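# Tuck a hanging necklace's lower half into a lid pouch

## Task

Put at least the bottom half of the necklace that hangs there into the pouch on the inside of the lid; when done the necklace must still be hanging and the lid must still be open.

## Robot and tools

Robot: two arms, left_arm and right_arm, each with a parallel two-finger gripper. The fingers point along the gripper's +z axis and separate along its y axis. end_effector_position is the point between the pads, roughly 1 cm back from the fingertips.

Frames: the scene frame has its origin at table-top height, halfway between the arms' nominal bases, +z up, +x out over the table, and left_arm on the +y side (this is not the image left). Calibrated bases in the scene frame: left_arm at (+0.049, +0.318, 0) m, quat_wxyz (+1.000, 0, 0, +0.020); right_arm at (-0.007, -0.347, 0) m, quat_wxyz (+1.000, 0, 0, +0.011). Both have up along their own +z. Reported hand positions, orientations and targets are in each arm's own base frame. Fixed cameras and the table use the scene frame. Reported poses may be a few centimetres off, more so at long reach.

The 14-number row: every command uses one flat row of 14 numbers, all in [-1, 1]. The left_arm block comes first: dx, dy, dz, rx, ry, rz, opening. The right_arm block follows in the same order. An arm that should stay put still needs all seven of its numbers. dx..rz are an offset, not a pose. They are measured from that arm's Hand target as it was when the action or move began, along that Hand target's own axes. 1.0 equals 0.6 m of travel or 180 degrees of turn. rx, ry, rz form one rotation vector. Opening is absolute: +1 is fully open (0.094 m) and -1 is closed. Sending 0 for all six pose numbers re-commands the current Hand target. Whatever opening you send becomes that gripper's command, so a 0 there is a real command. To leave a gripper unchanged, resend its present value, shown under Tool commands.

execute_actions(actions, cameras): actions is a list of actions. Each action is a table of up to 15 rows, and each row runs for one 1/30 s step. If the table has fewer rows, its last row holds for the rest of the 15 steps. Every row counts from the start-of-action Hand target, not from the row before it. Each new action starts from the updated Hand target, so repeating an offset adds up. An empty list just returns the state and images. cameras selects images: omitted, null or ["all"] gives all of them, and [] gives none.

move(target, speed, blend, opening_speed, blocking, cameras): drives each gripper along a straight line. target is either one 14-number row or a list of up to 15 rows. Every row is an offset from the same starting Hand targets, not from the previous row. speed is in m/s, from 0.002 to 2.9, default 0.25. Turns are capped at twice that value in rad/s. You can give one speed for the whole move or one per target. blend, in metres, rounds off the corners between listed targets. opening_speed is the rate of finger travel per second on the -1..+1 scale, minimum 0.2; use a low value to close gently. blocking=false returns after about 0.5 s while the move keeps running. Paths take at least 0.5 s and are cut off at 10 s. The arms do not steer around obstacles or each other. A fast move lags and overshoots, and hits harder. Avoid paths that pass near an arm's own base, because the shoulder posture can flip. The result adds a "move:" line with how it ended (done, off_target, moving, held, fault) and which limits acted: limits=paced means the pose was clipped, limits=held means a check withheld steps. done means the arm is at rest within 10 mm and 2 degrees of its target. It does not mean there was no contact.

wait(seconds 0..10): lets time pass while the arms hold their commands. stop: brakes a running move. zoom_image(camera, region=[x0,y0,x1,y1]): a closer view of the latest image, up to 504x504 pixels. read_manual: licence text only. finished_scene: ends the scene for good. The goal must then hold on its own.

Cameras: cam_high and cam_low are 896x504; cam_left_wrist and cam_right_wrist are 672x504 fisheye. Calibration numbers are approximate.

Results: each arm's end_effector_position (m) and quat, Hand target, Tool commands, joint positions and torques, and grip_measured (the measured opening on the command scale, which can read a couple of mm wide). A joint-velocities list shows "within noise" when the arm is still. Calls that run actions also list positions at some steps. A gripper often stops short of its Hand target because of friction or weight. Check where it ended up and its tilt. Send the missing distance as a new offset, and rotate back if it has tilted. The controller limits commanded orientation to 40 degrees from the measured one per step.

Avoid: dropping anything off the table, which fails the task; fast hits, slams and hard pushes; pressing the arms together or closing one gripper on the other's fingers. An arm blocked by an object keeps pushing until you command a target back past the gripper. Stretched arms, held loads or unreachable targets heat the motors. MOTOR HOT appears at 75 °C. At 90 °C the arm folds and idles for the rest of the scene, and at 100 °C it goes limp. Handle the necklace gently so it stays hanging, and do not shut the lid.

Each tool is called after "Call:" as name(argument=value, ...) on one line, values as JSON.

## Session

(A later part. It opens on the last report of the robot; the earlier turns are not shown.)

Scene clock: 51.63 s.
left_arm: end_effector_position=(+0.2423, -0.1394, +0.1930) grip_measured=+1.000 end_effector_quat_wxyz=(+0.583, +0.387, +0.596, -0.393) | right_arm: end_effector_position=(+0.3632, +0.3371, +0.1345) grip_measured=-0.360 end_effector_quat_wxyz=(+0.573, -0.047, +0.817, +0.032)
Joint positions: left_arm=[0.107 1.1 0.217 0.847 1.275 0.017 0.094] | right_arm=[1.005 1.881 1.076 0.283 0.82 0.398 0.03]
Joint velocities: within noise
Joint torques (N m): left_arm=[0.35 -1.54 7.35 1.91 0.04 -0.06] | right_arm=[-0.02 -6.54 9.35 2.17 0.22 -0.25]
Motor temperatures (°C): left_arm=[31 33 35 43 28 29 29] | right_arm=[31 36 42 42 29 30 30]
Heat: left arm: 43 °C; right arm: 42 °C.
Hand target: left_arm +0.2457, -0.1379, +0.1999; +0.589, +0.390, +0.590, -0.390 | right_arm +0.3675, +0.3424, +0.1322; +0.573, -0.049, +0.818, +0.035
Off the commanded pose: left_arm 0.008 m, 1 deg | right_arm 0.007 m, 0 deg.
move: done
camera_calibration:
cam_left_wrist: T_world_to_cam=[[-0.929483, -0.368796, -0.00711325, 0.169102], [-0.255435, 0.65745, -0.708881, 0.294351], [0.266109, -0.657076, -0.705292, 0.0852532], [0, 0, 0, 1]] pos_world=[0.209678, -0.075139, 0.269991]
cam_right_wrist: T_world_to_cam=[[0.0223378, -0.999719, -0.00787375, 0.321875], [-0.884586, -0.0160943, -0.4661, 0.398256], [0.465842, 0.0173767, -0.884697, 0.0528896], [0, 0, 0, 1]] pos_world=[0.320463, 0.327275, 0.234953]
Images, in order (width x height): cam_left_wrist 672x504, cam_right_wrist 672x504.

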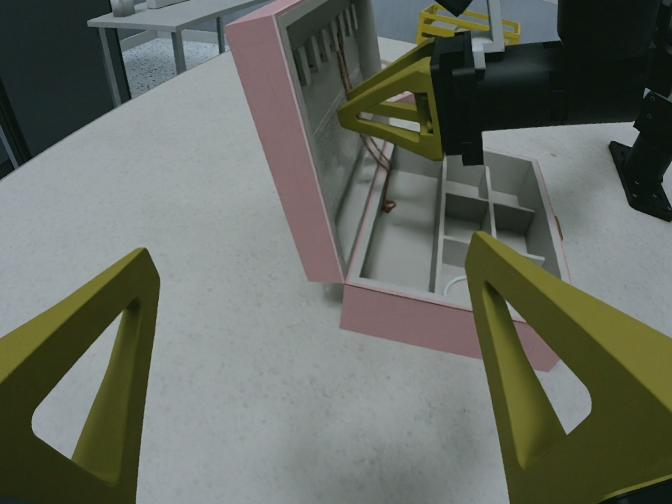

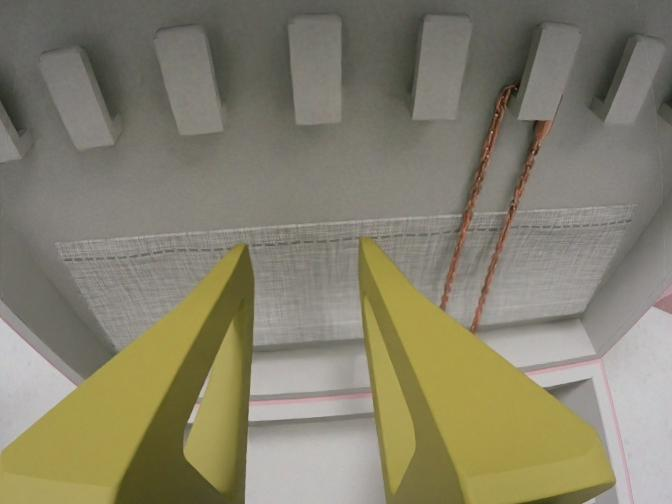

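Call:
move(target=[0,0,0,0,0,0,1, 0,0,0.02,0,0,0,-0.362], speed=0.04, cameras=["cam_left_wrist","cam_right_wrist"])

Scene clock: 52.97 s.
left_arm: end_effector_position=(+0.2423, -0.1394, +0.1930) grip_measured=+1.000 end_effector_quat_wxyz=(+0.583, +0.387, +0.597, -0.393) | right_arm: end_effector_position=(+0.3743, +0.3385, +0.1311) grip_measured=-0.360 end_effector_quat_wxyz=(+0.573, -0.043, +0.817, +0.035)
Joint positions: left_arm=[0.107 1.1 0.217 0.847 1.275 0.017 0.094] | right_arm=[0.982 1.912 1.099 0.302 0.801 0.391 0.03]
Joint velocities: within noise
Joint torques (N m): left_arm=[0.54 -1.78 7.09 1.94 0.09 -0.11] | right_arm=[-0.01 -6.67 9.37 2.17 0.23 -0.32]
Motor temperatures (°C): left_arm=[31 33 35 43 28 29 29] | right_arm=[31 36 42 42 29 30 30]
Heat: left arm: 43 °C; right arm: 42 °C.
Hand target: left_arm +0.2457, -0.1379, +0.1999; +0.589, +0.390, +0.590, -0.390 | right_arm +0.3787, +0.3438, +0.1281; +0.573, -0.049, +0.818, +0.035
Off the commanded pose: left_arm 0.008 m, 1 deg | right_arm 0.007 m, 1 deg.
move: done
camera_calibration:
cam_left_wrist: T_world_to_cam=[[-0.929513, -0.36873, -0.00668153, 0.169032], [-0.25564, 0.657276, -0.708969, 0.294339], [0.26581, -0.657288, -0.705208, 0.0853433], [0, 0, 0, 1]] pos_world=[0.209677, -0.0750395, 0.269991]
cam_right_wrist: T_world_to_cam=[[0.0189868, -0.999686, -0.0163783, 0.325339], [-0.884782, -0.0091712, -0.465915, 0.404208], [0.465618, 0.0233375, -0.884678, 0.0427262], [0, 0, 0, 1]] pos_world=[0.331565, 0.327947, 0.231454]
Images, in order (width x height): cam_left_wrist 672x504, cam_right_wrist 672x504.

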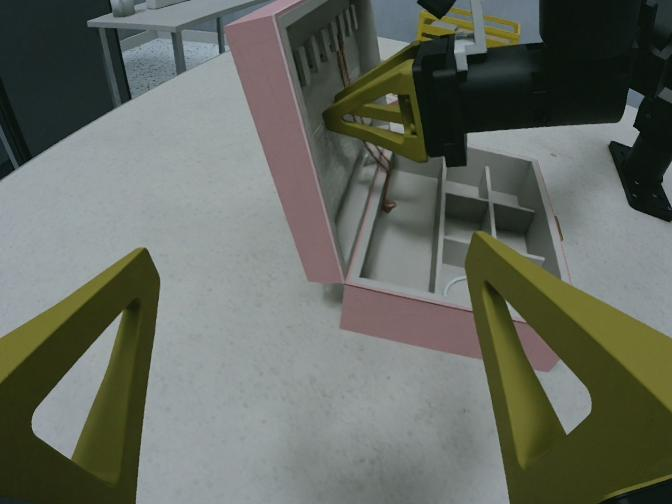

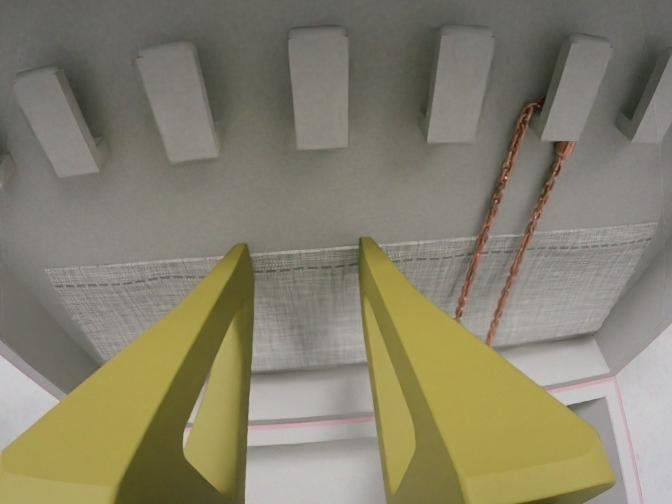

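Call:
zoom_image(camera="cam_right_wrist", region=[190, 210, 430, 380])

Call:
zoom_image(camera="cam_left_wrist", region=[270, 30, 440, 170])

Scaled by 2.100 from the camera's 672x504 image, which has a finer 960x720 frame.

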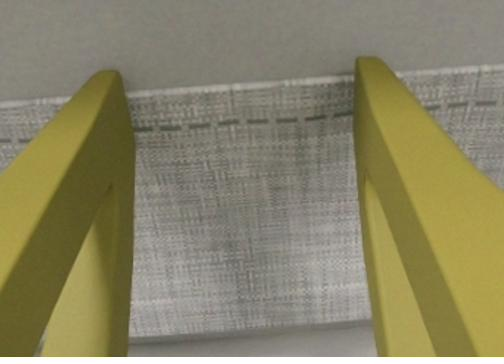

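Scaled by 2.965 from the camera's 672x504 image, which has a finer 960x720 frame.

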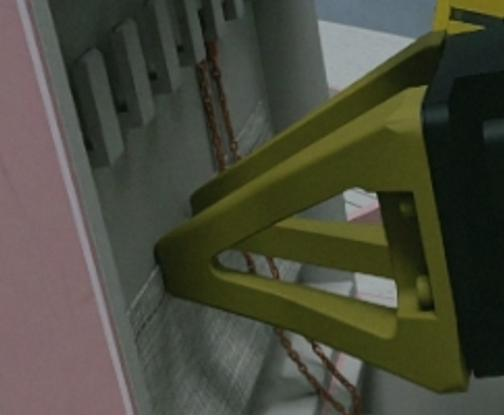

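Call:
move(target=[0,0,0,0,0,0,1, 0.0075,0,0.006,0,0,0,-0.362], speed=0.04, cameras=["cam_left_wrist","cam_right_wrist"])

Scene clock: 54.80 s.
left_arm: end_effector_position=(+0.2423, -0.1394, +0.1931) grip_measured=+1.000 end_effector_quat_wxyz=(+0.583, +0.387, +0.596, -0.393) | right_arm: end_effector_position=(+0.3756, +0.3403, +0.1296) grip_measured=-0.360 end_effector_quat_wxyz=(+0.576, -0.041, +0.816, +0.038)
Joint positions: left_arm=[0.107 1.1 0.217 0.847 1.275 0.017 0.094] | right_arm=[0.982 1.923 1.099 0.324 0.8 0.389 0.03]
Joint velocities: within noise
Joint torques (N m): left_arm=[0.25 -1.83 7.09 1.95 0.1 -0.1] | right_arm=[-0.24 -6.35 8.94 2.18 0.18 -0.37]
Motor temperatures (°C): left_arm=[31 33 36 43 28 29 29] | right_arm=[31 36 42 42 29 30 30]
Heat: left arm: 43 °C; right arm: 42 °C.
Hand target: left_arm +0.2456, -0.1379, +0.1999; +0.589, +0.390, +0.590, -0.390 | right_arm +0.3804, +0.3441, +0.1225; +0.572, -0.049, +0.818, +0.035
Off the commanded pose: left_arm 0.008 m, 1 deg | right_arm 0.009 m, 1 deg.
move: done
camera_calibration:
cam_left_wrist: T_world_to_cam=[[-0.929623, -0.368443, -0.00708133, 0.169093], [-0.255148, 0.657396, -0.709034, 0.294237], [0.265894, -0.657328, -0.705138, 0.0853303], [0, 0, 0, 1]] pos_world=[0.209578, -0.0750391, 0.269991]
cam_right_wrist: T_world_to_cam=[[0.0203459, -0.999515, -0.0235919, 0.327511], [-0.882125, -0.00683997, -0.470966, 0.403526], [0.470576, 0.0303932, -0.881836, 0.0362474], [0, 0, 0, 1]] pos_world=[0.33224, 0.32901, 0.229738]
Images, in order (width x height): cam_left_wrist 672x504, cam_right_wrist 672x504.

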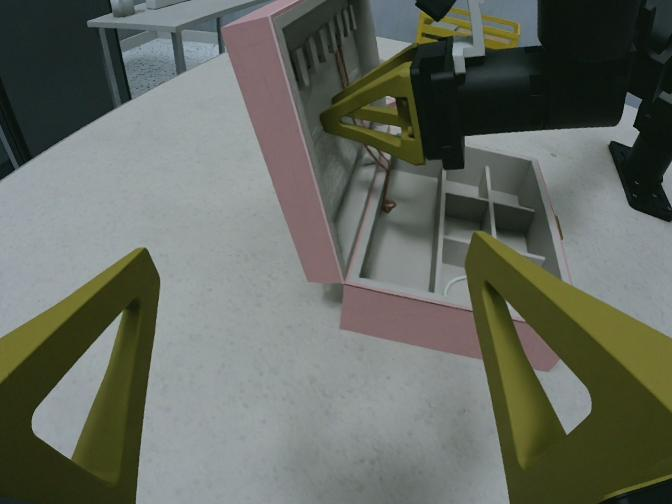

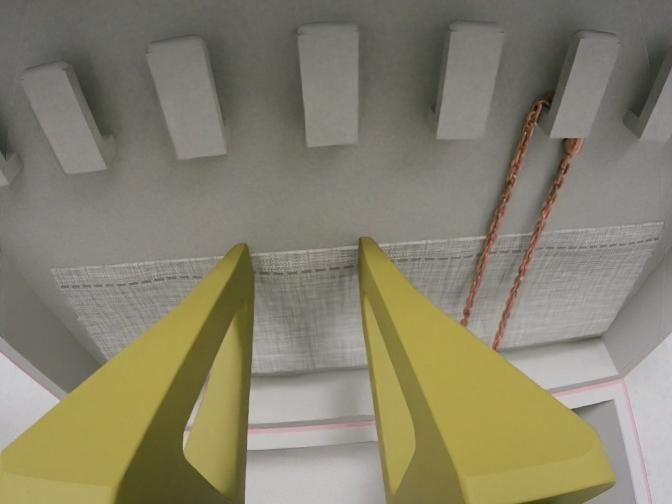

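Call:
move(target=[0,0,0,0,0,0,1, 0,0,0,0,0,0,-0.7], speed=0.04, opening_speed=0.3, cameras=["cam_left_wrist","cam_right_wrist"])

Scene clock: 56.30 s.
left_arm: end_effector_position=(+0.2423, -0.1394, +0.1931) grip_measured=+1.000 end_effector_quat_wxyz=(+0.583, +0.387, +0.596, -0.393) | right_arm: end_effector_position=(+0.3752, +0.3430, +0.1296) grip_measured=-0.698 end_effector_quat_wxyz=(+0.575, -0.045, +0.816, +0.045)
Joint positions: left_arm=[0.107 1.1 0.217 0.848 1.275 0.017 0.094] | right_arm=[0.982 1.923 1.099 0.328 0.786 0.387 0.014]
Joint velocities: within noise
Joint torques (N m): left_arm=[0.4 -1.68 7.15 1.98 0.06 -0.13] | right_arm=[-0.25 -6.38 8.94 2.16 0.31 -0.33]
Motor temperatures (°C): left_arm=[31 33 36 43 28 29 29] | right_arm=[31 36 42 42 29 30 30]
Heat: left arm: 43 °C; right arm: 42 °C.
Hand target: left_arm +0.2456, -0.1379, +0.1999; +0.589, +0.390, +0.590, -0.390 | right_arm +0.3804, +0.3440, +0.1225; +0.572, -0.049, +0.818, +0.035
Off the commanded pose: left_arm 0.008 m, 1 deg | right_arm 0.009 m, 1 deg.
move: done
camera_calibration:
cam_left_wrist: T_world_to_cam=[[-0.929644, -0.368386, -0.00741143, 0.169155], [-0.254858, 0.657415, -0.709121, 0.294337], [0.266102, -0.657341, -0.705048, 0.0852655], [0, 0, 0, 1]] pos_world=[0.209579, -0.0751391, 0.270091]
cam_right_wrist: T_world_to_cam=[[0.0333744, -0.998984, -0.0302711, 0.325968], [-0.883413, -0.0153216, -0.468345, 0.406222], [0.467405, 0.0423726, -0.883027, 0.0334386], [0, 0, 0, 1]] pos_world=[0.332353, 0.330444, 0.229647]
Images, in order (width x height): cam_left_wrist 672x504, cam_right_wrist 672x504.

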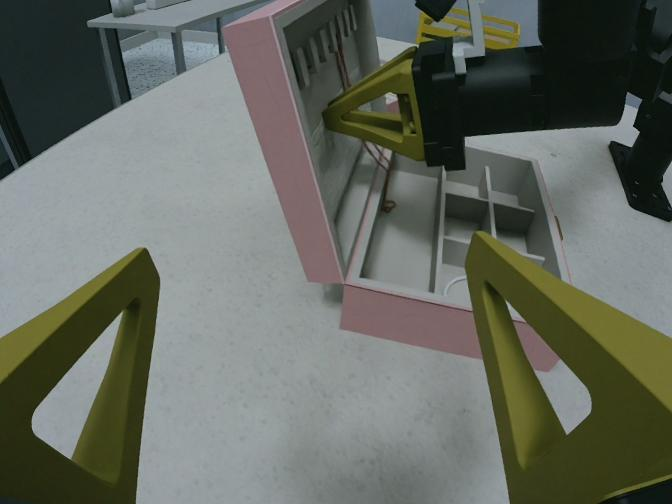

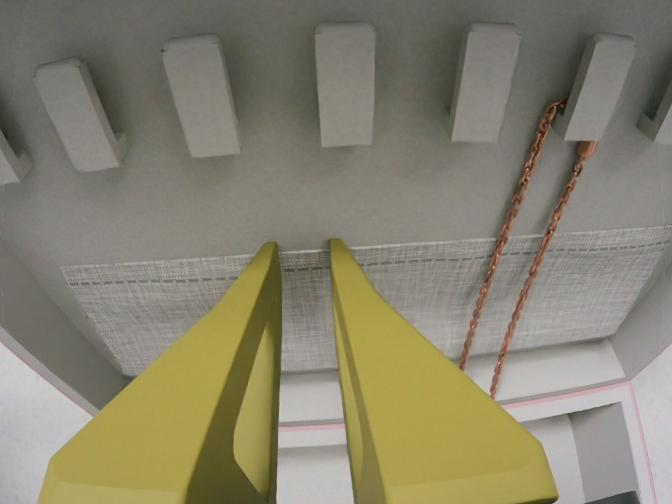

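Call:
zoom_image(camera="cam_right_wrist", region=[220, 210, 400, 330])

Call:
zoom_image(camera="cam_left_wrist", region=[270, 30, 440, 170])

Scaled by 2.800 from the camera's 672x504 image, which has a finer 960x720 frame.

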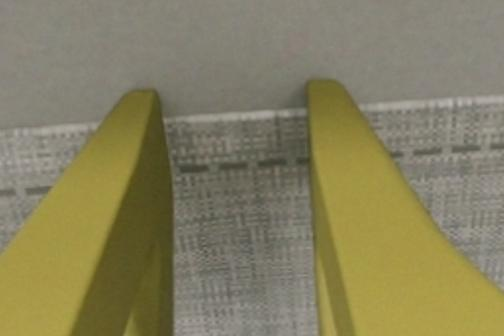

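Scaled by 2.965 from the camera's 672x504 image, which has a finer 960x720 frame.

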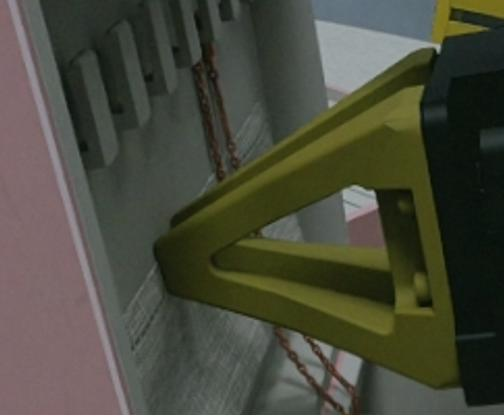

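Call:
move(target=[0,0,0,0,0,0,1, 0,0,0.005,0,0,0,-1], speed=0.04, opening_speed=0.4, cameras=["cam_left_wrist","cam_right_wrist"])

Scene clock: 57.77 s.
left_arm: end_effector_position=(+0.2423, -0.1394, +0.1931) grip_measured=+1.000 end_effector_quat_wxyz=(+0.583, +0.387, +0.596, -0.393) | right_arm: end_effector_position=(+0.3756, +0.3435, +0.1264) grip_measured=-0.998 end_effector_quat_wxyz=(+0.574, -0.047, +0.816, +0.043)
Joint positions: left_arm=[0.107 1.1 0.217 0.848 1.275 0.016 0.094] | right_arm=[0.982 1.931 1.099 0.334 0.786 0.384 0]
Joint velocities: within noise
Joint torques (N m): left_arm=[0.31 -1.8 7.05 1.93 0.1 -0.09] | right_arm=[-0.62 -6.45 9.52 2.15 0.27 -0.34]
Motor temperatures (°C): left_arm=[31 33 36 43 28 29 29] | right_arm=[31 36 43 42 29 30 30]
Heat: left arm: 43 °C; right arm: 43 °C.
Hand target: left_arm +0.2457, -0.1379, +0.1999; +0.589, +0.390, +0.590, -0.390 | right_arm +0.3832, +0.3444, +0.1215; +0.572, -0.049, +0.818, +0.035
Off the commanded pose: left_arm 0.008 m, 1 deg | right_arm 0.009 m, 1 deg.
move: done
camera_calibration:
cam_left_wrist: T_world_to_cam=[[-0.929624, -0.368443, -0.00702952, 0.169079], [-0.255146, 0.657293, -0.709131, 0.294326], [0.265894, -0.657431, -0.705042, 0.0853668], [0, 0, 0, 1]] pos_world=[0.209578, -0.0750394, 0.270091]
cam_right_wrist: T_world_to_cam=[[0.0343509, -0.999097, -0.0249944, 0.325396], [-0.883991, -0.0187072, -0.46713, 0.40632], [0.46624, 0.0381412, -0.883836, 0.0324869], [0, 0, 0, 1]] pos_world=[0.332859, 0.331464, 0.22665]
Images, in order (width x height): cam_left_wrist 672x504, cam_right_wrist 672x504.

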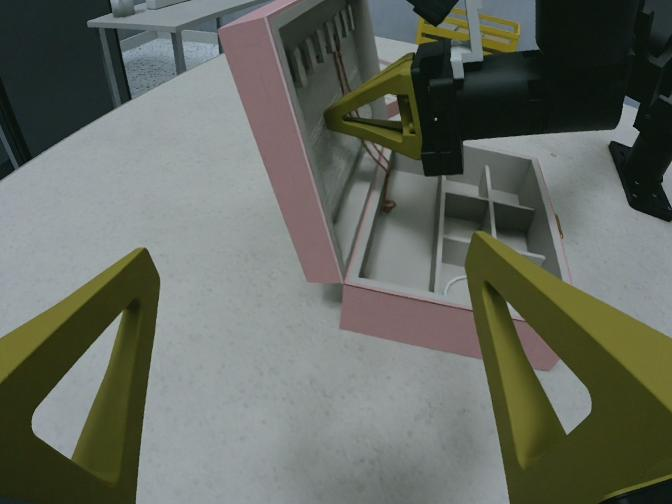

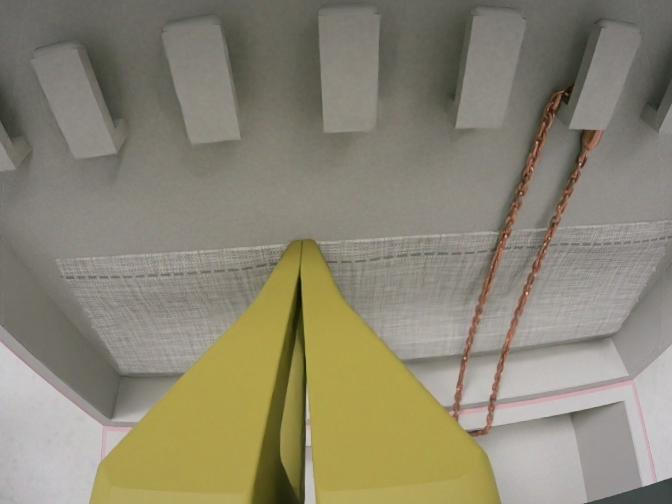

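Call:
zoom_image(camera="cam_right_wrist", region=[200, 210, 420, 360])

Call:
zoom_image(camera="cam_left_wrist", region=[270, 30, 440, 170])

Scaled by 2.291 from the camera's 672x504 image, which has a finer 960x720 frame.

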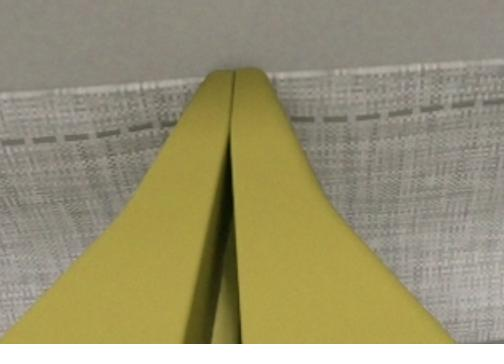

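Scaled by 2.965 from the camera's 672x504 image, which has a finer 960x720 frame.

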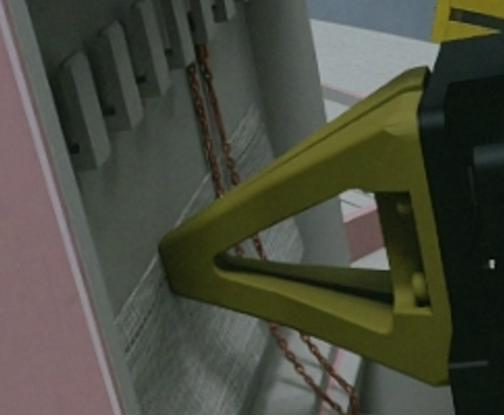

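Call:
move(target=[[0,0,0,0,0,0,1, 0,0,-0.05,0,0,0,-0.9],[0,0,0,0,0,0,1, 0,0,-0.05,0,0,-0.5,-0.574]], speed=[0.08,0.4], cameras=["cam_left_wrist","cam_right_wrist","cam_high"])

Scene clock: 63.10 s.
left_arm: end_effector_position=(+0.2423, -0.1394, +0.1932) grip_measured=+1.000 end_effector_quat_wxyz=(+0.583, +0.387, +0.596, -0.393) | right_arm: end_effector_position=(+0.3573, +0.3426, +0.1187) grip_measured=-0.576 end_effector_quat_wxyz=(-0.421, +0.618, -0.546, +0.378)
Joint positions: left_arm=[0.107 1.1 0.217 0.848 1.275 0.016 0.094] | right_arm=[1.023 1.914 1.075 0.279 0.827 -1.147 0.02]
Joint velocities: within noise
Joint torques (N m): left_arm=[0.42 -1.59 7.2 1.94 0.07 -0.09] | right_arm=[0.47 -11.07 6.35 2.17 0.35 -0.25]
Motor temperatures (°C): left_arm=[31 33 37 44 28 29 29] | right_arm=[31 39 43 42 29 30 30]
Heat: left arm: 44 °C; right arm: 43 °C.
Hand target: left_arm +0.2457, -0.1379, +0.1999; +0.589, +0.390, +0.590, -0.390 | right_arm +0.3553, +0.3409, +0.1319; -0.430, +0.613, -0.543, +0.380
Off the commanded pose: left_arm 0.008 m, 1 deg | right_arm 0.013 m, 1 deg.
move: off_target (right_arm); target 2's new opening was sent with right_arm's hand 0.013 m and 1 deg from that target
camera_calibration:
cam_left_wrist: T_world_to_cam=[[-0.929643, -0.368386, -0.00741011, 0.169191], [-0.25484, 0.657367, -0.709172, 0.294278], [0.26612, -0.657388, -0.704997, 0.08531], [0, 0, 0, 1]] pos_world=[0.209579, -0.0750392, 0.270091]
cam_right_wrist: T_world_to_cam=[[0.282463, 0.00183373, 0.959276, -0.223558], [-0.564379, -0.808296, 0.167729, 0.467507], [0.775687, -0.588773, -0.227279, 0.0605536], [0, 0, 0, 1]] pos_world=[0.280027, 0.413946, 0.149802]
Images, in order (width x height): cam_high 896x504, cam_left_wrist 672x504, cam_right_wrist 672x504.

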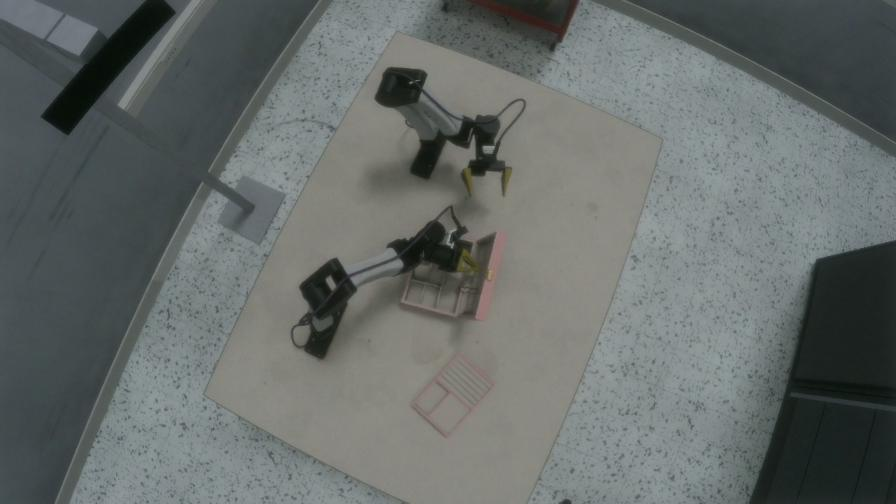

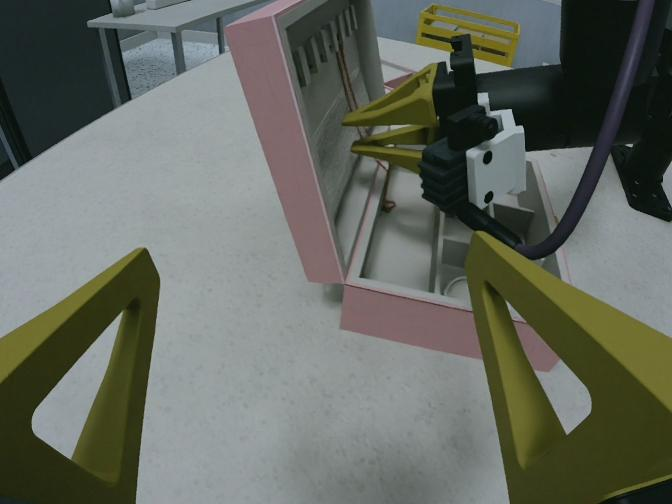

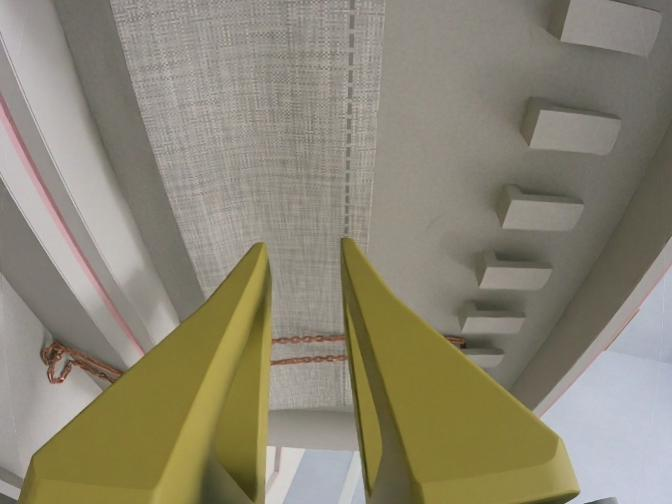

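Call:
zoom_image(camera="cam_right_wrist", region=[250, 0, 470, 240])

Call:
zoom_image(camera="cam_right_wrist", region=[180, 230, 380, 430])

Scaled by 2.100 from the camera's 672x504 image, which has a finer 960x720 frame.

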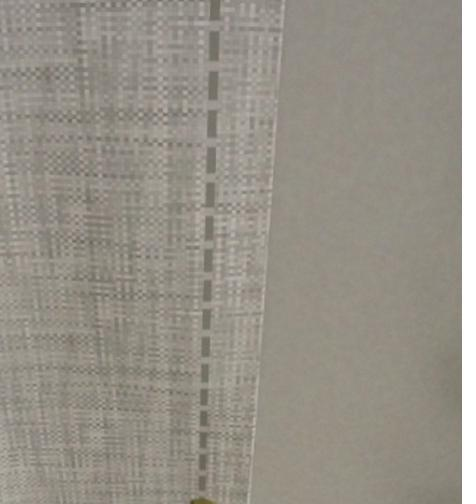

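Scaled by 2.520 from the camera's 672x504 image, which has a finer 960x720 frame.

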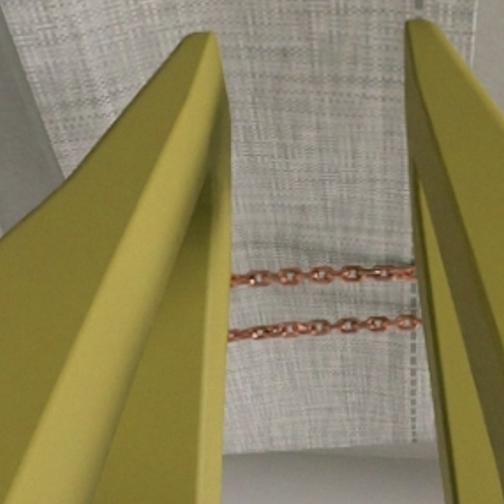

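Call:
execute_actions(actions=[])

Scene clock: 64.60 s.
left_arm: end_effector_position=(+0.2423, -0.1394, +0.1932) grip_measured=+1.000 end_effector_quat_wxyz=(+0.583, +0.387, +0.596, -0.393) | right_arm: end_effector_position=(+0.3573, +0.3426, +0.1187) grip_measured=-0.576 end_effector_quat_wxyz=(-0.421, +0.618, -0.546, +0.378)
Joint positions: left_arm=[0.107 1.1 0.217 0.848 1.275 0.016 0.094] | right_arm=[1.023 1.914 1.075 0.279 0.827 -1.148 0.02]
Joint velocities: within noise
Joint torques (N m): left_arm=[0.36 -1.68 7.2 1.94 0.09 -0.09] | right_arm=[0.47 -11.04 6.38 2.17 0.35 -0.25]
Motor temperatures (°C): left_arm=[31 33 37 44 28 29 29] | right_arm=[31 40 43 43 29 30 30]
Heat: left arm: 44 °C; right arm: 43 °C.
Hand target: left_arm +0.2457, -0.1379, +0.1999; +0.589, +0.390, +0.590, -0.390 | right_arm +0.3553, +0.3409, +0.1319; -0.430, +0.613, -0.543, +0.380
Tool commands: left_gripper/opening=+1.0 right_gripper/opening=-0.574
Off the commanded pose: left_arm 0.008 m, 1 deg | right_arm 0.013 m, 1 deg.
camera_calibration:
cam_left_wrist: T_world_to_cam=[[-0.929643, -0.368386, -0.00741011, 0.169191], [-0.25484, 0.657367, -0.709172, 0.294278], [0.26612, -0.657388, -0.704997, 0.08531], [0, 0, 0, 1]] pos_world=[0.209579, -0.0750392, 0.270091]
cam_right_wrist: T_world_to_cam=[[0.282478, 0.00221782, 0.959271, -0.223623], [-0.564207, -0.808358, 0.168011, 0.467458], [0.775807, -0.588687, -0.227092, 0.0604335], [0, 0, 0, 1]] pos_world=[0.280027, 0.413946, 0.149701]

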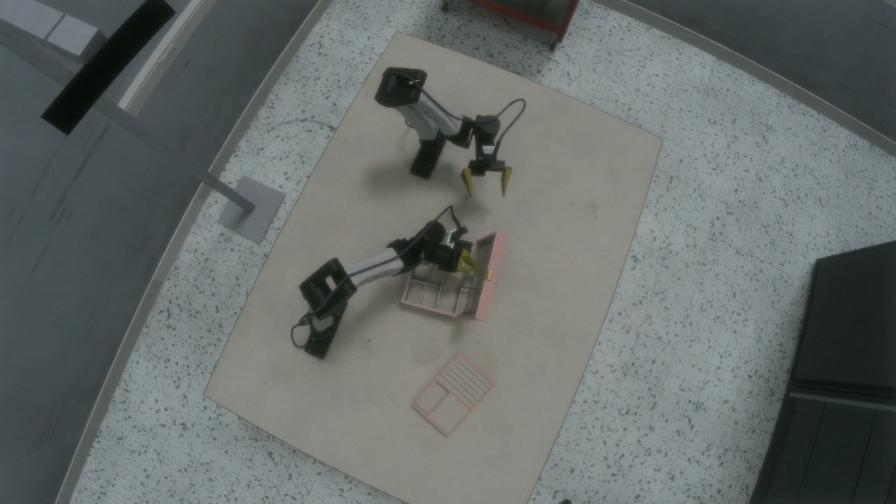

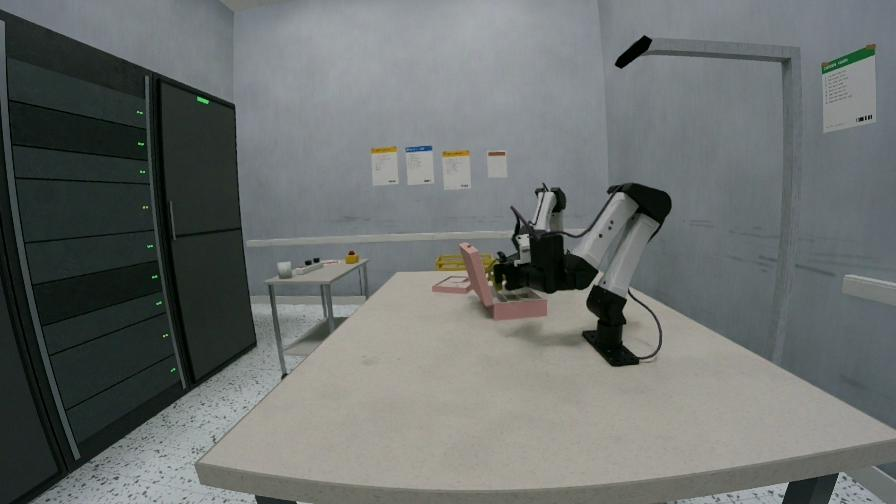

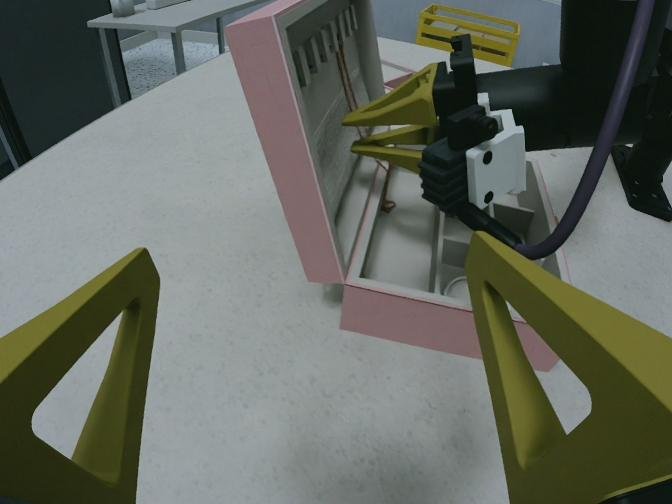

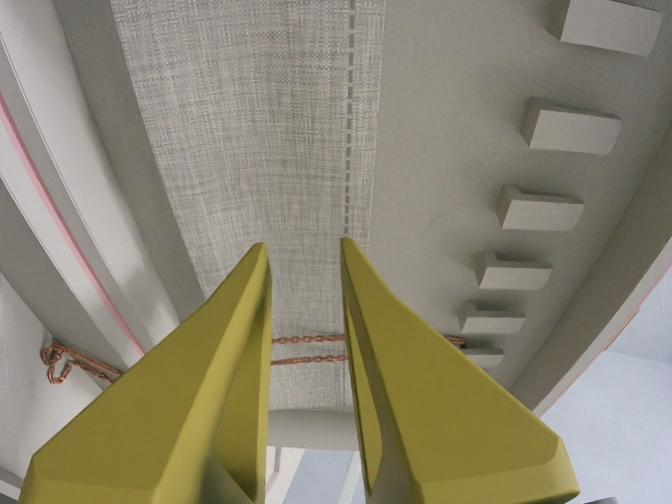

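Call:
move(target=[0,0,0,0,0,0,1, 0.0042,-0.0248,0.0131,0.0278,0,0,-0.574], speed=0.08)

Scene clock: 66.43 s.
left_arm: end_effector_position=(+0.2423, -0.1394, +0.1932) grip_measured=+1.000 end_effector_quat_wxyz=(+0.583, +0.387, +0.596, -0.393) | right_arm: end_effector_position=(+0.3674, +0.3449, +0.1395) grip_measured=-0.576 end_effector_quat_wxyz=(-0.457, +0.597, -0.527, +0.397)
Joint positions: left_arm=[0.107 1.1 0.217 0.848 1.275 0.016 0.094] | right_arm=[1.009 1.914 1.051 0.454 0.834 -1.251 0.02]
Joint velocities: within noise
Joint torques (N m): left_arm=[0.4 -1.42 6.99 1.95 0.09 -0.09] | right_arm=[0.01 -9.5 6.23 2.25 0.33 -0.27]
Motor temperatures (°C): left_arm=[31 33 37 44 28 29 29] | right_arm=[31 40 43 43 29 30 30]
Heat: left arm: 44 °C; right arm: 43 °C.
Hand target: left_arm +0.2457, -0.1379, +0.1999; +0.589, +0.390, +0.590, -0.390 | right_arm +0.3680, +0.3400, +0.1432; -0.456, +0.594, -0.526, +0.403
Off the commanded pose: left_arm 0.008 m, 1 deg | right_arm 0.006 m, 1 deg.
move: done
camera_calibration:
cam_left_wrist: T_world_to_cam=[[-0.929643, -0.368386, -0.00741011, 0.169191], [-0.25484, 0.657367, -0.709172, 0.294278], [0.26612, -0.657388, -0.704997, 0.08531], [0, 0, 0, 1]] pos_world=[0.209579, -0.0750392, 0.270091]
cam_right_wrist: T_world_to_cam=[[0.190617, -0.0228828, 0.981398, -0.207138], [-0.566358, -0.81913, 0.0909043, 0.486734], [0.801813, -0.573151, -0.1691, 0.035601], [0, 0, 0, 1]] pos_world=[0.286605, 0.414364, 0.165059]

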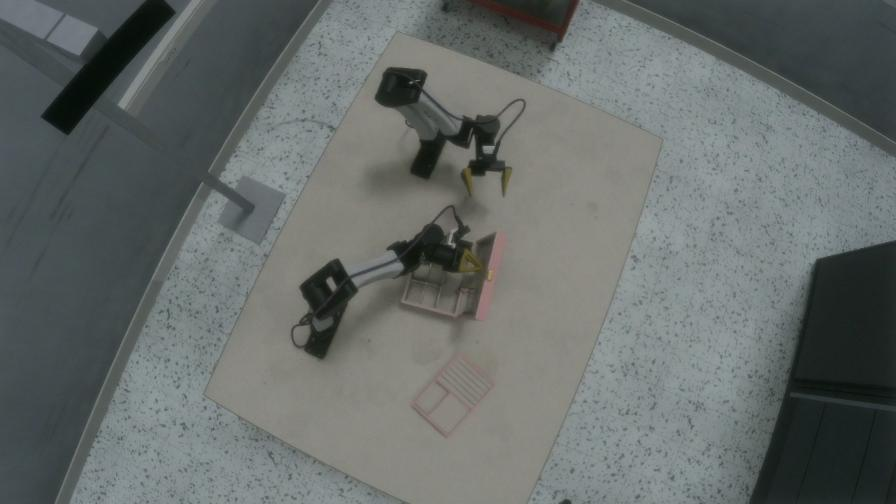

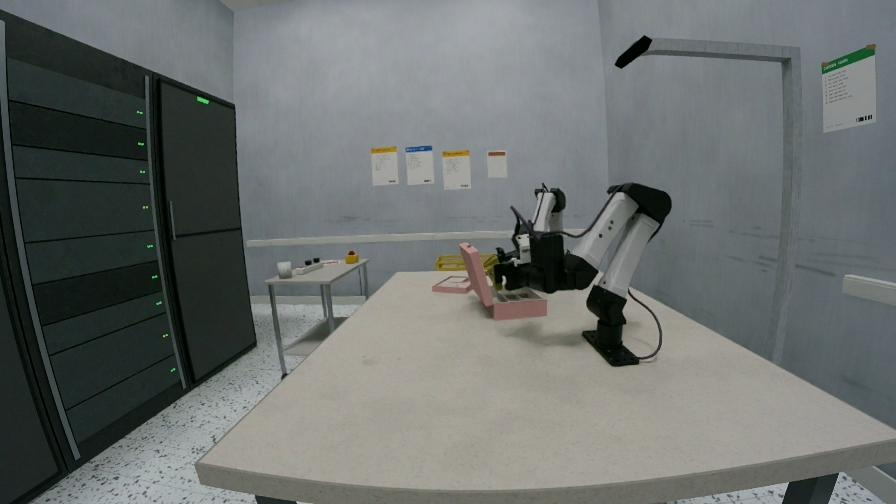

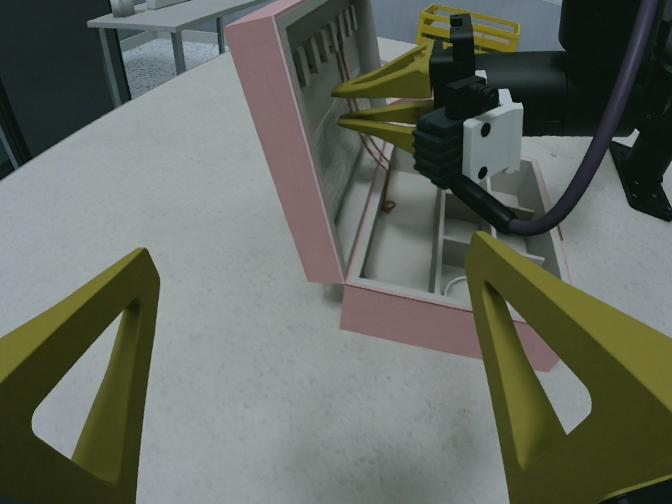

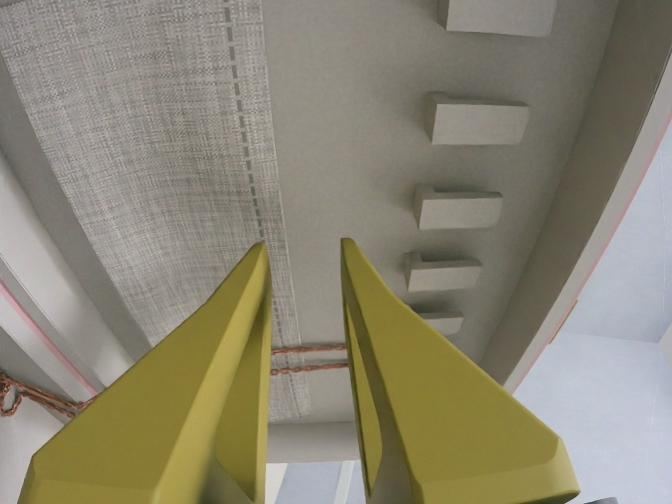

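Call:
move(target=[0,0,0,0,0,0,1, 0,0.0142,0.010,0,0,0,-0.574], speed=0.05, cameras=["cam_left_wrist","cam_right_wrist"])

Scene clock: 67.87 s.
left_arm: end_effector_position=(+0.2423, -0.1394, +0.1932) grip_measured=+1.000 end_effector_quat_wxyz=(+0.583, +0.387, +0.596, -0.393) | right_arm: end_effector_position=(+0.3704, +0.3436, +0.1438) grip_measured=-0.576 end_effector_quat_wxyz=(-0.468, +0.586, -0.529, +0.397)
Joint positions: left_arm=[0.107 1.1 0.217 0.848 1.275 0.016 0.094] | right_arm=[1.003 1.914 1.044 0.493 0.834 -1.256 0.02]
Joint velocities: within noise
Joint torques (N m): left_arm=[0.27 -1.72 7.06 1.94 0.09 -0.11] | right_arm=[-0.03 -7.21 6.22 2.31 0.26 -0.25]
Motor temperatures (°C): left_arm=[31 33 37 44 28 29 29] | right_arm=[31 41 42 43 29 30 30]
Heat: left arm: 44 °C; right arm: 43 °C.
Hand target: left_arm +0.2457, -0.1378, +0.1999; +0.590, +0.390, +0.590, -0.390 | right_arm +0.3715, +0.3404, +0.1334; -0.456, +0.594, -0.526, +0.403
Off the commanded pose: left_arm 0.008 m, 1 deg | right_arm 0.011 m, 2 deg.
move: off_target (right_arm)
camera_calibration:
cam_left_wrist: T_world_to_cam=[[-0.929614, -0.368452, -0.00773824, 0.16927], [-0.25465, 0.657383, -0.709225, 0.294325], [0.266403, -0.657336, -0.704939, 0.0853094], [0, 0, 0, 1]] pos_world=[0.209579, -0.0750392, 0.27019]
cam_right_wrist: T_world_to_cam=[[0.172818, -0.0464121, 0.98386, -0.197668], [-0.572045, -0.817883, 0.0618992, 0.492877], [0.801809, -0.57351, -0.167895, 0.0331792], [0, 0, 0, 1]] pos_world=[0.289505, 0.41297, 0.169539]
Images, in order (width x height): cam_left_wrist 672x504, cam_right_wrist 672x504.

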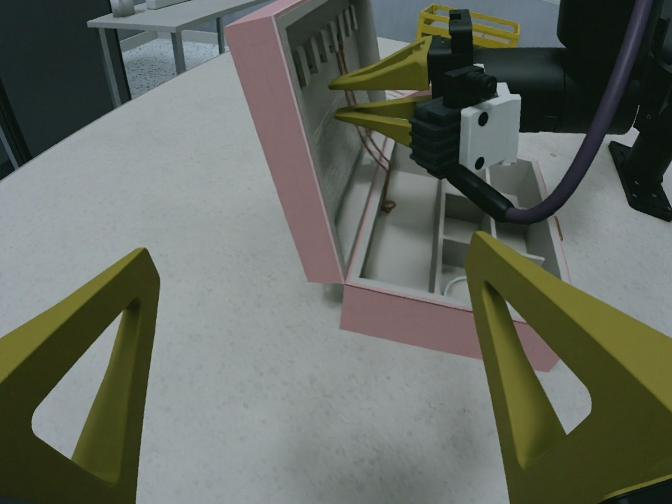

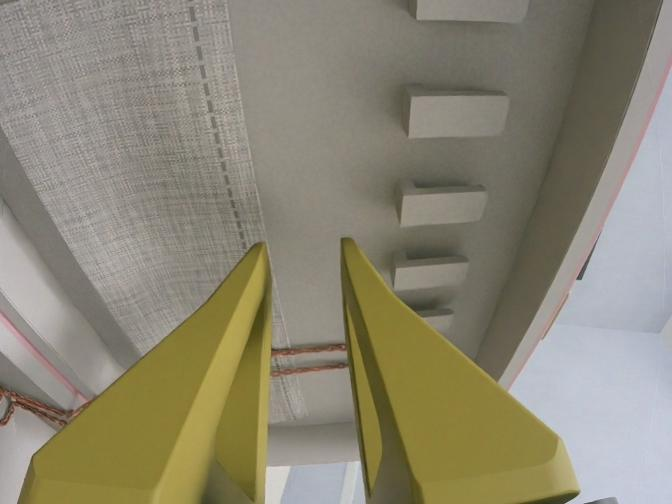

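Call:
move(target=[0,0,0,0,0,0,1, 0,0.0239,0.0050,0,0,0,-0.574], speed=0.05, cameras=["cam_left_wrist","cam_right_wrist"])

Scene clock: 69.37 s.
left_arm: end_effector_position=(+0.2423, -0.1394, +0.1932) grip_measured=+1.000 end_effector_quat_wxyz=(+0.583, +0.387, +0.596, -0.393) | right_arm: end_effector_position=(+0.3701, +0.3431, +0.1313) grip_measured=-0.576 end_effector_quat_wxyz=(-0.469, +0.585, -0.529, +0.397)
Joint positions: left_arm=[0.107 1.1 0.217 0.848 1.275 0.016 0.094] | right_arm=[1.003 1.943 1.021 0.55 0.834 -1.256 0.02]
Joint velocities: within noise
Joint torques (N m): left_arm=[0.47 -1.66 7.15 1.85 0.04 -0.15] | right_arm=[0.09 -6.79 6.17 2.28 0.27 -0.24]
Motor temperatures (°C): left_arm=[31 33 37 44 28 29 29] | right_arm=[31 41 42 43 29 30 30]
Heat: left arm: 44 °C; right arm: 43 °C.
Hand target: left_arm +0.2457, -0.1378, +0.1999; +0.590, +0.390, +0.590, -0.390 | right_arm +0.3707, +0.3404, +0.1188; -0.456, +0.594, -0.526, +0.403
Off the commanded pose: left_arm 0.008 m, 1 deg | right_arm 0.013 m, 2 deg.
move: off_target (right_arm)
camera_calibration:
cam_left_wrist: T_world_to_cam=[[-0.929614, -0.368452, -0.00773824, 0.16927], [-0.25465, 0.657383, -0.709225, 0.294325], [0.266403, -0.657336, -0.704939, 0.0853094], [0, 0, 0, 1]] pos_world=[0.209579, -0.0750392, 0.27019]
cam_right_wrist: T_world_to_cam=[[0.170803, -0.0495908, 0.984056, -0.183465], [-0.572191, -0.81806, 0.0580899, 0.493642], [0.802137, -0.572991, -0.168103, 0.0307807], [0, 0, 0, 1]] pos_world=[0.289104, 0.412368, 0.157039]
Images, in order (width x height): cam_left_wrist 672x504, cam_right_wrist 672x504.

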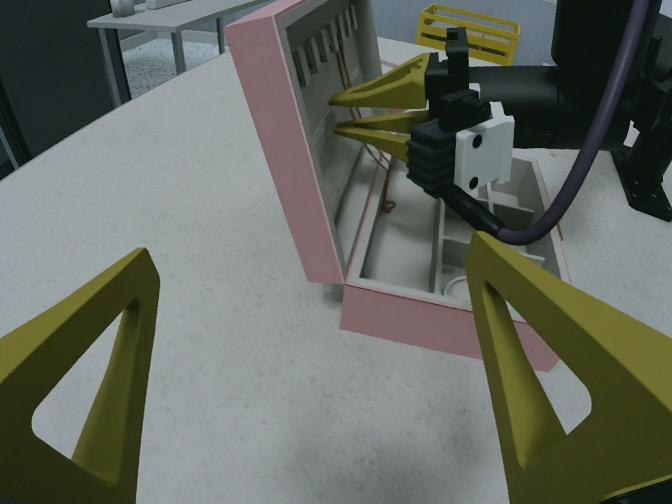

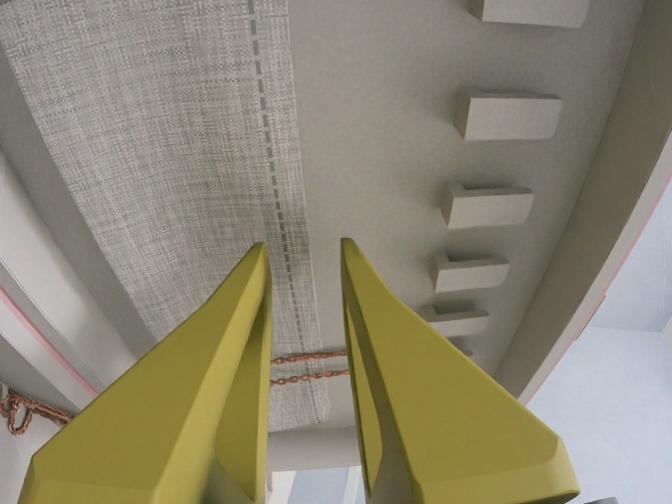

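Call:
move(target=[0,0,0,0,0,0,1, 0,0,0.0083,0,0,0,-0.574], speed=0.04, cameras=["cam_left_wrist","cam_right_wrist"])

Call:
zoom_image(camera="cam_left_wrist", region=[230, 0, 530, 230])

Scene clock: 70.37 s.
left_arm: end_effector_position=(+0.2423, -0.1394, +0.1932) grip_measured=+1.000 end_effector_quat_wxyz=(+0.583, +0.387, +0.596, -0.393) | right_arm: end_effector_position=(+0.3731, +0.3406, +0.1267) grip_measured=-0.576 end_effector_quat_wxyz=(-0.464, +0.586, -0.530, +0.400)
Joint positions: left_arm=[0.107 1.1 0.217 0.848 1.275 0.016 0.094] | right_arm=[0.995 1.955 1.021 0.555 0.834 -1.26 0.02]
Joint velocities: within noise
Joint torques (N m): left_arm=[0.39 -1.65 7.08 1.97 0.1 -0.11] | right_arm=[-0.02 -6.76 7.21 2.35 0.19 -0.22]
Motor temperatures (°C): left_arm=[31 33 37 44 28 29 29] | right_arm=[31 41 42 43 29 30 30]
Heat: left arm: 44 °C; right arm: 43 °C.
Hand target: left_arm +0.2457, -0.1378, +0.1999; +0.589, +0.390, +0.590, -0.390 | right_arm +0.3755, +0.3410, +0.1175; -0.456, +0.594, -0.526, +0.403
Off the commanded pose: left_arm 0.008 m, 1 deg | right_arm 0.009 m, 1 deg.
move: done
camera_calibration:
cam_left_wrist: T_world_to_cam=[[-0.929618, -0.368449, -0.00742263, 0.169186], [-0.254833, 0.657247, -0.709286, 0.29437], [0.266214, -0.657474, -0.704882, 0.0853232], [0, 0, 0, 1]] pos_world=[0.209579, -0.0750395, 0.270191]
cam_right_wrist: T_world_to_cam=[[0.173409, -0.0414208, 0.983978, -0.183344], [-0.577644, -0.813488, 0.0675557, 0.492844], [0.797657, -0.580104, -0.164993, 0.0297836], [0, 0, 0, 1]] pos_world=[0.292725, 0.410606, 0.152026]
Images, in order (width x height): cam_left_wrist 672x504, cam_right_wrist 672x504.

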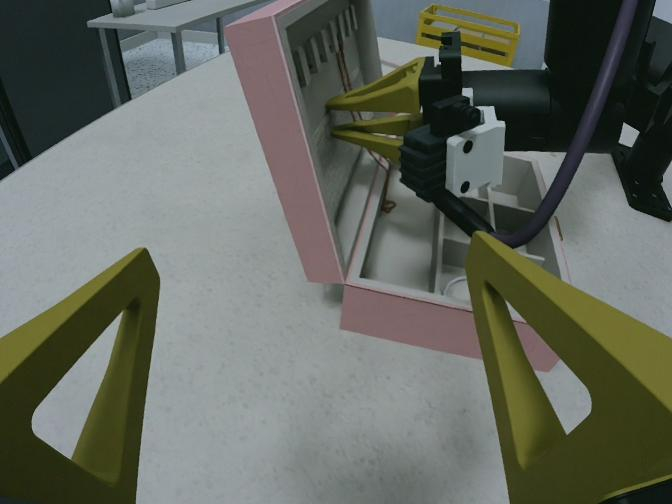

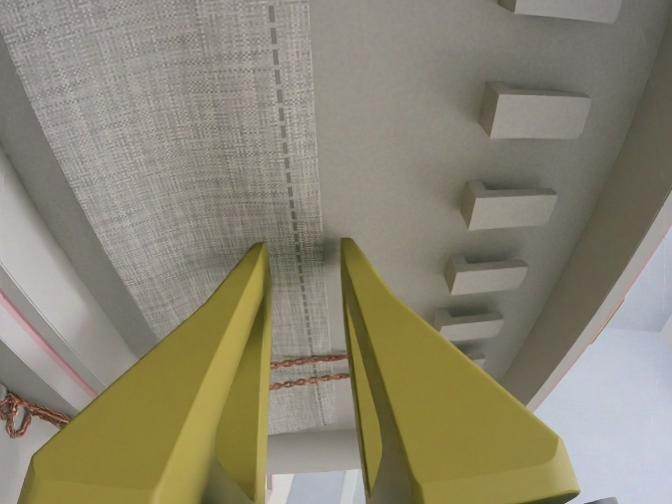

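Scaled by 1.680 from the camera's 672x504 image, which has a finer 960x720 frame.

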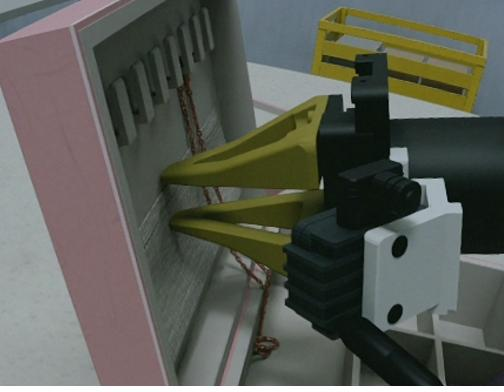

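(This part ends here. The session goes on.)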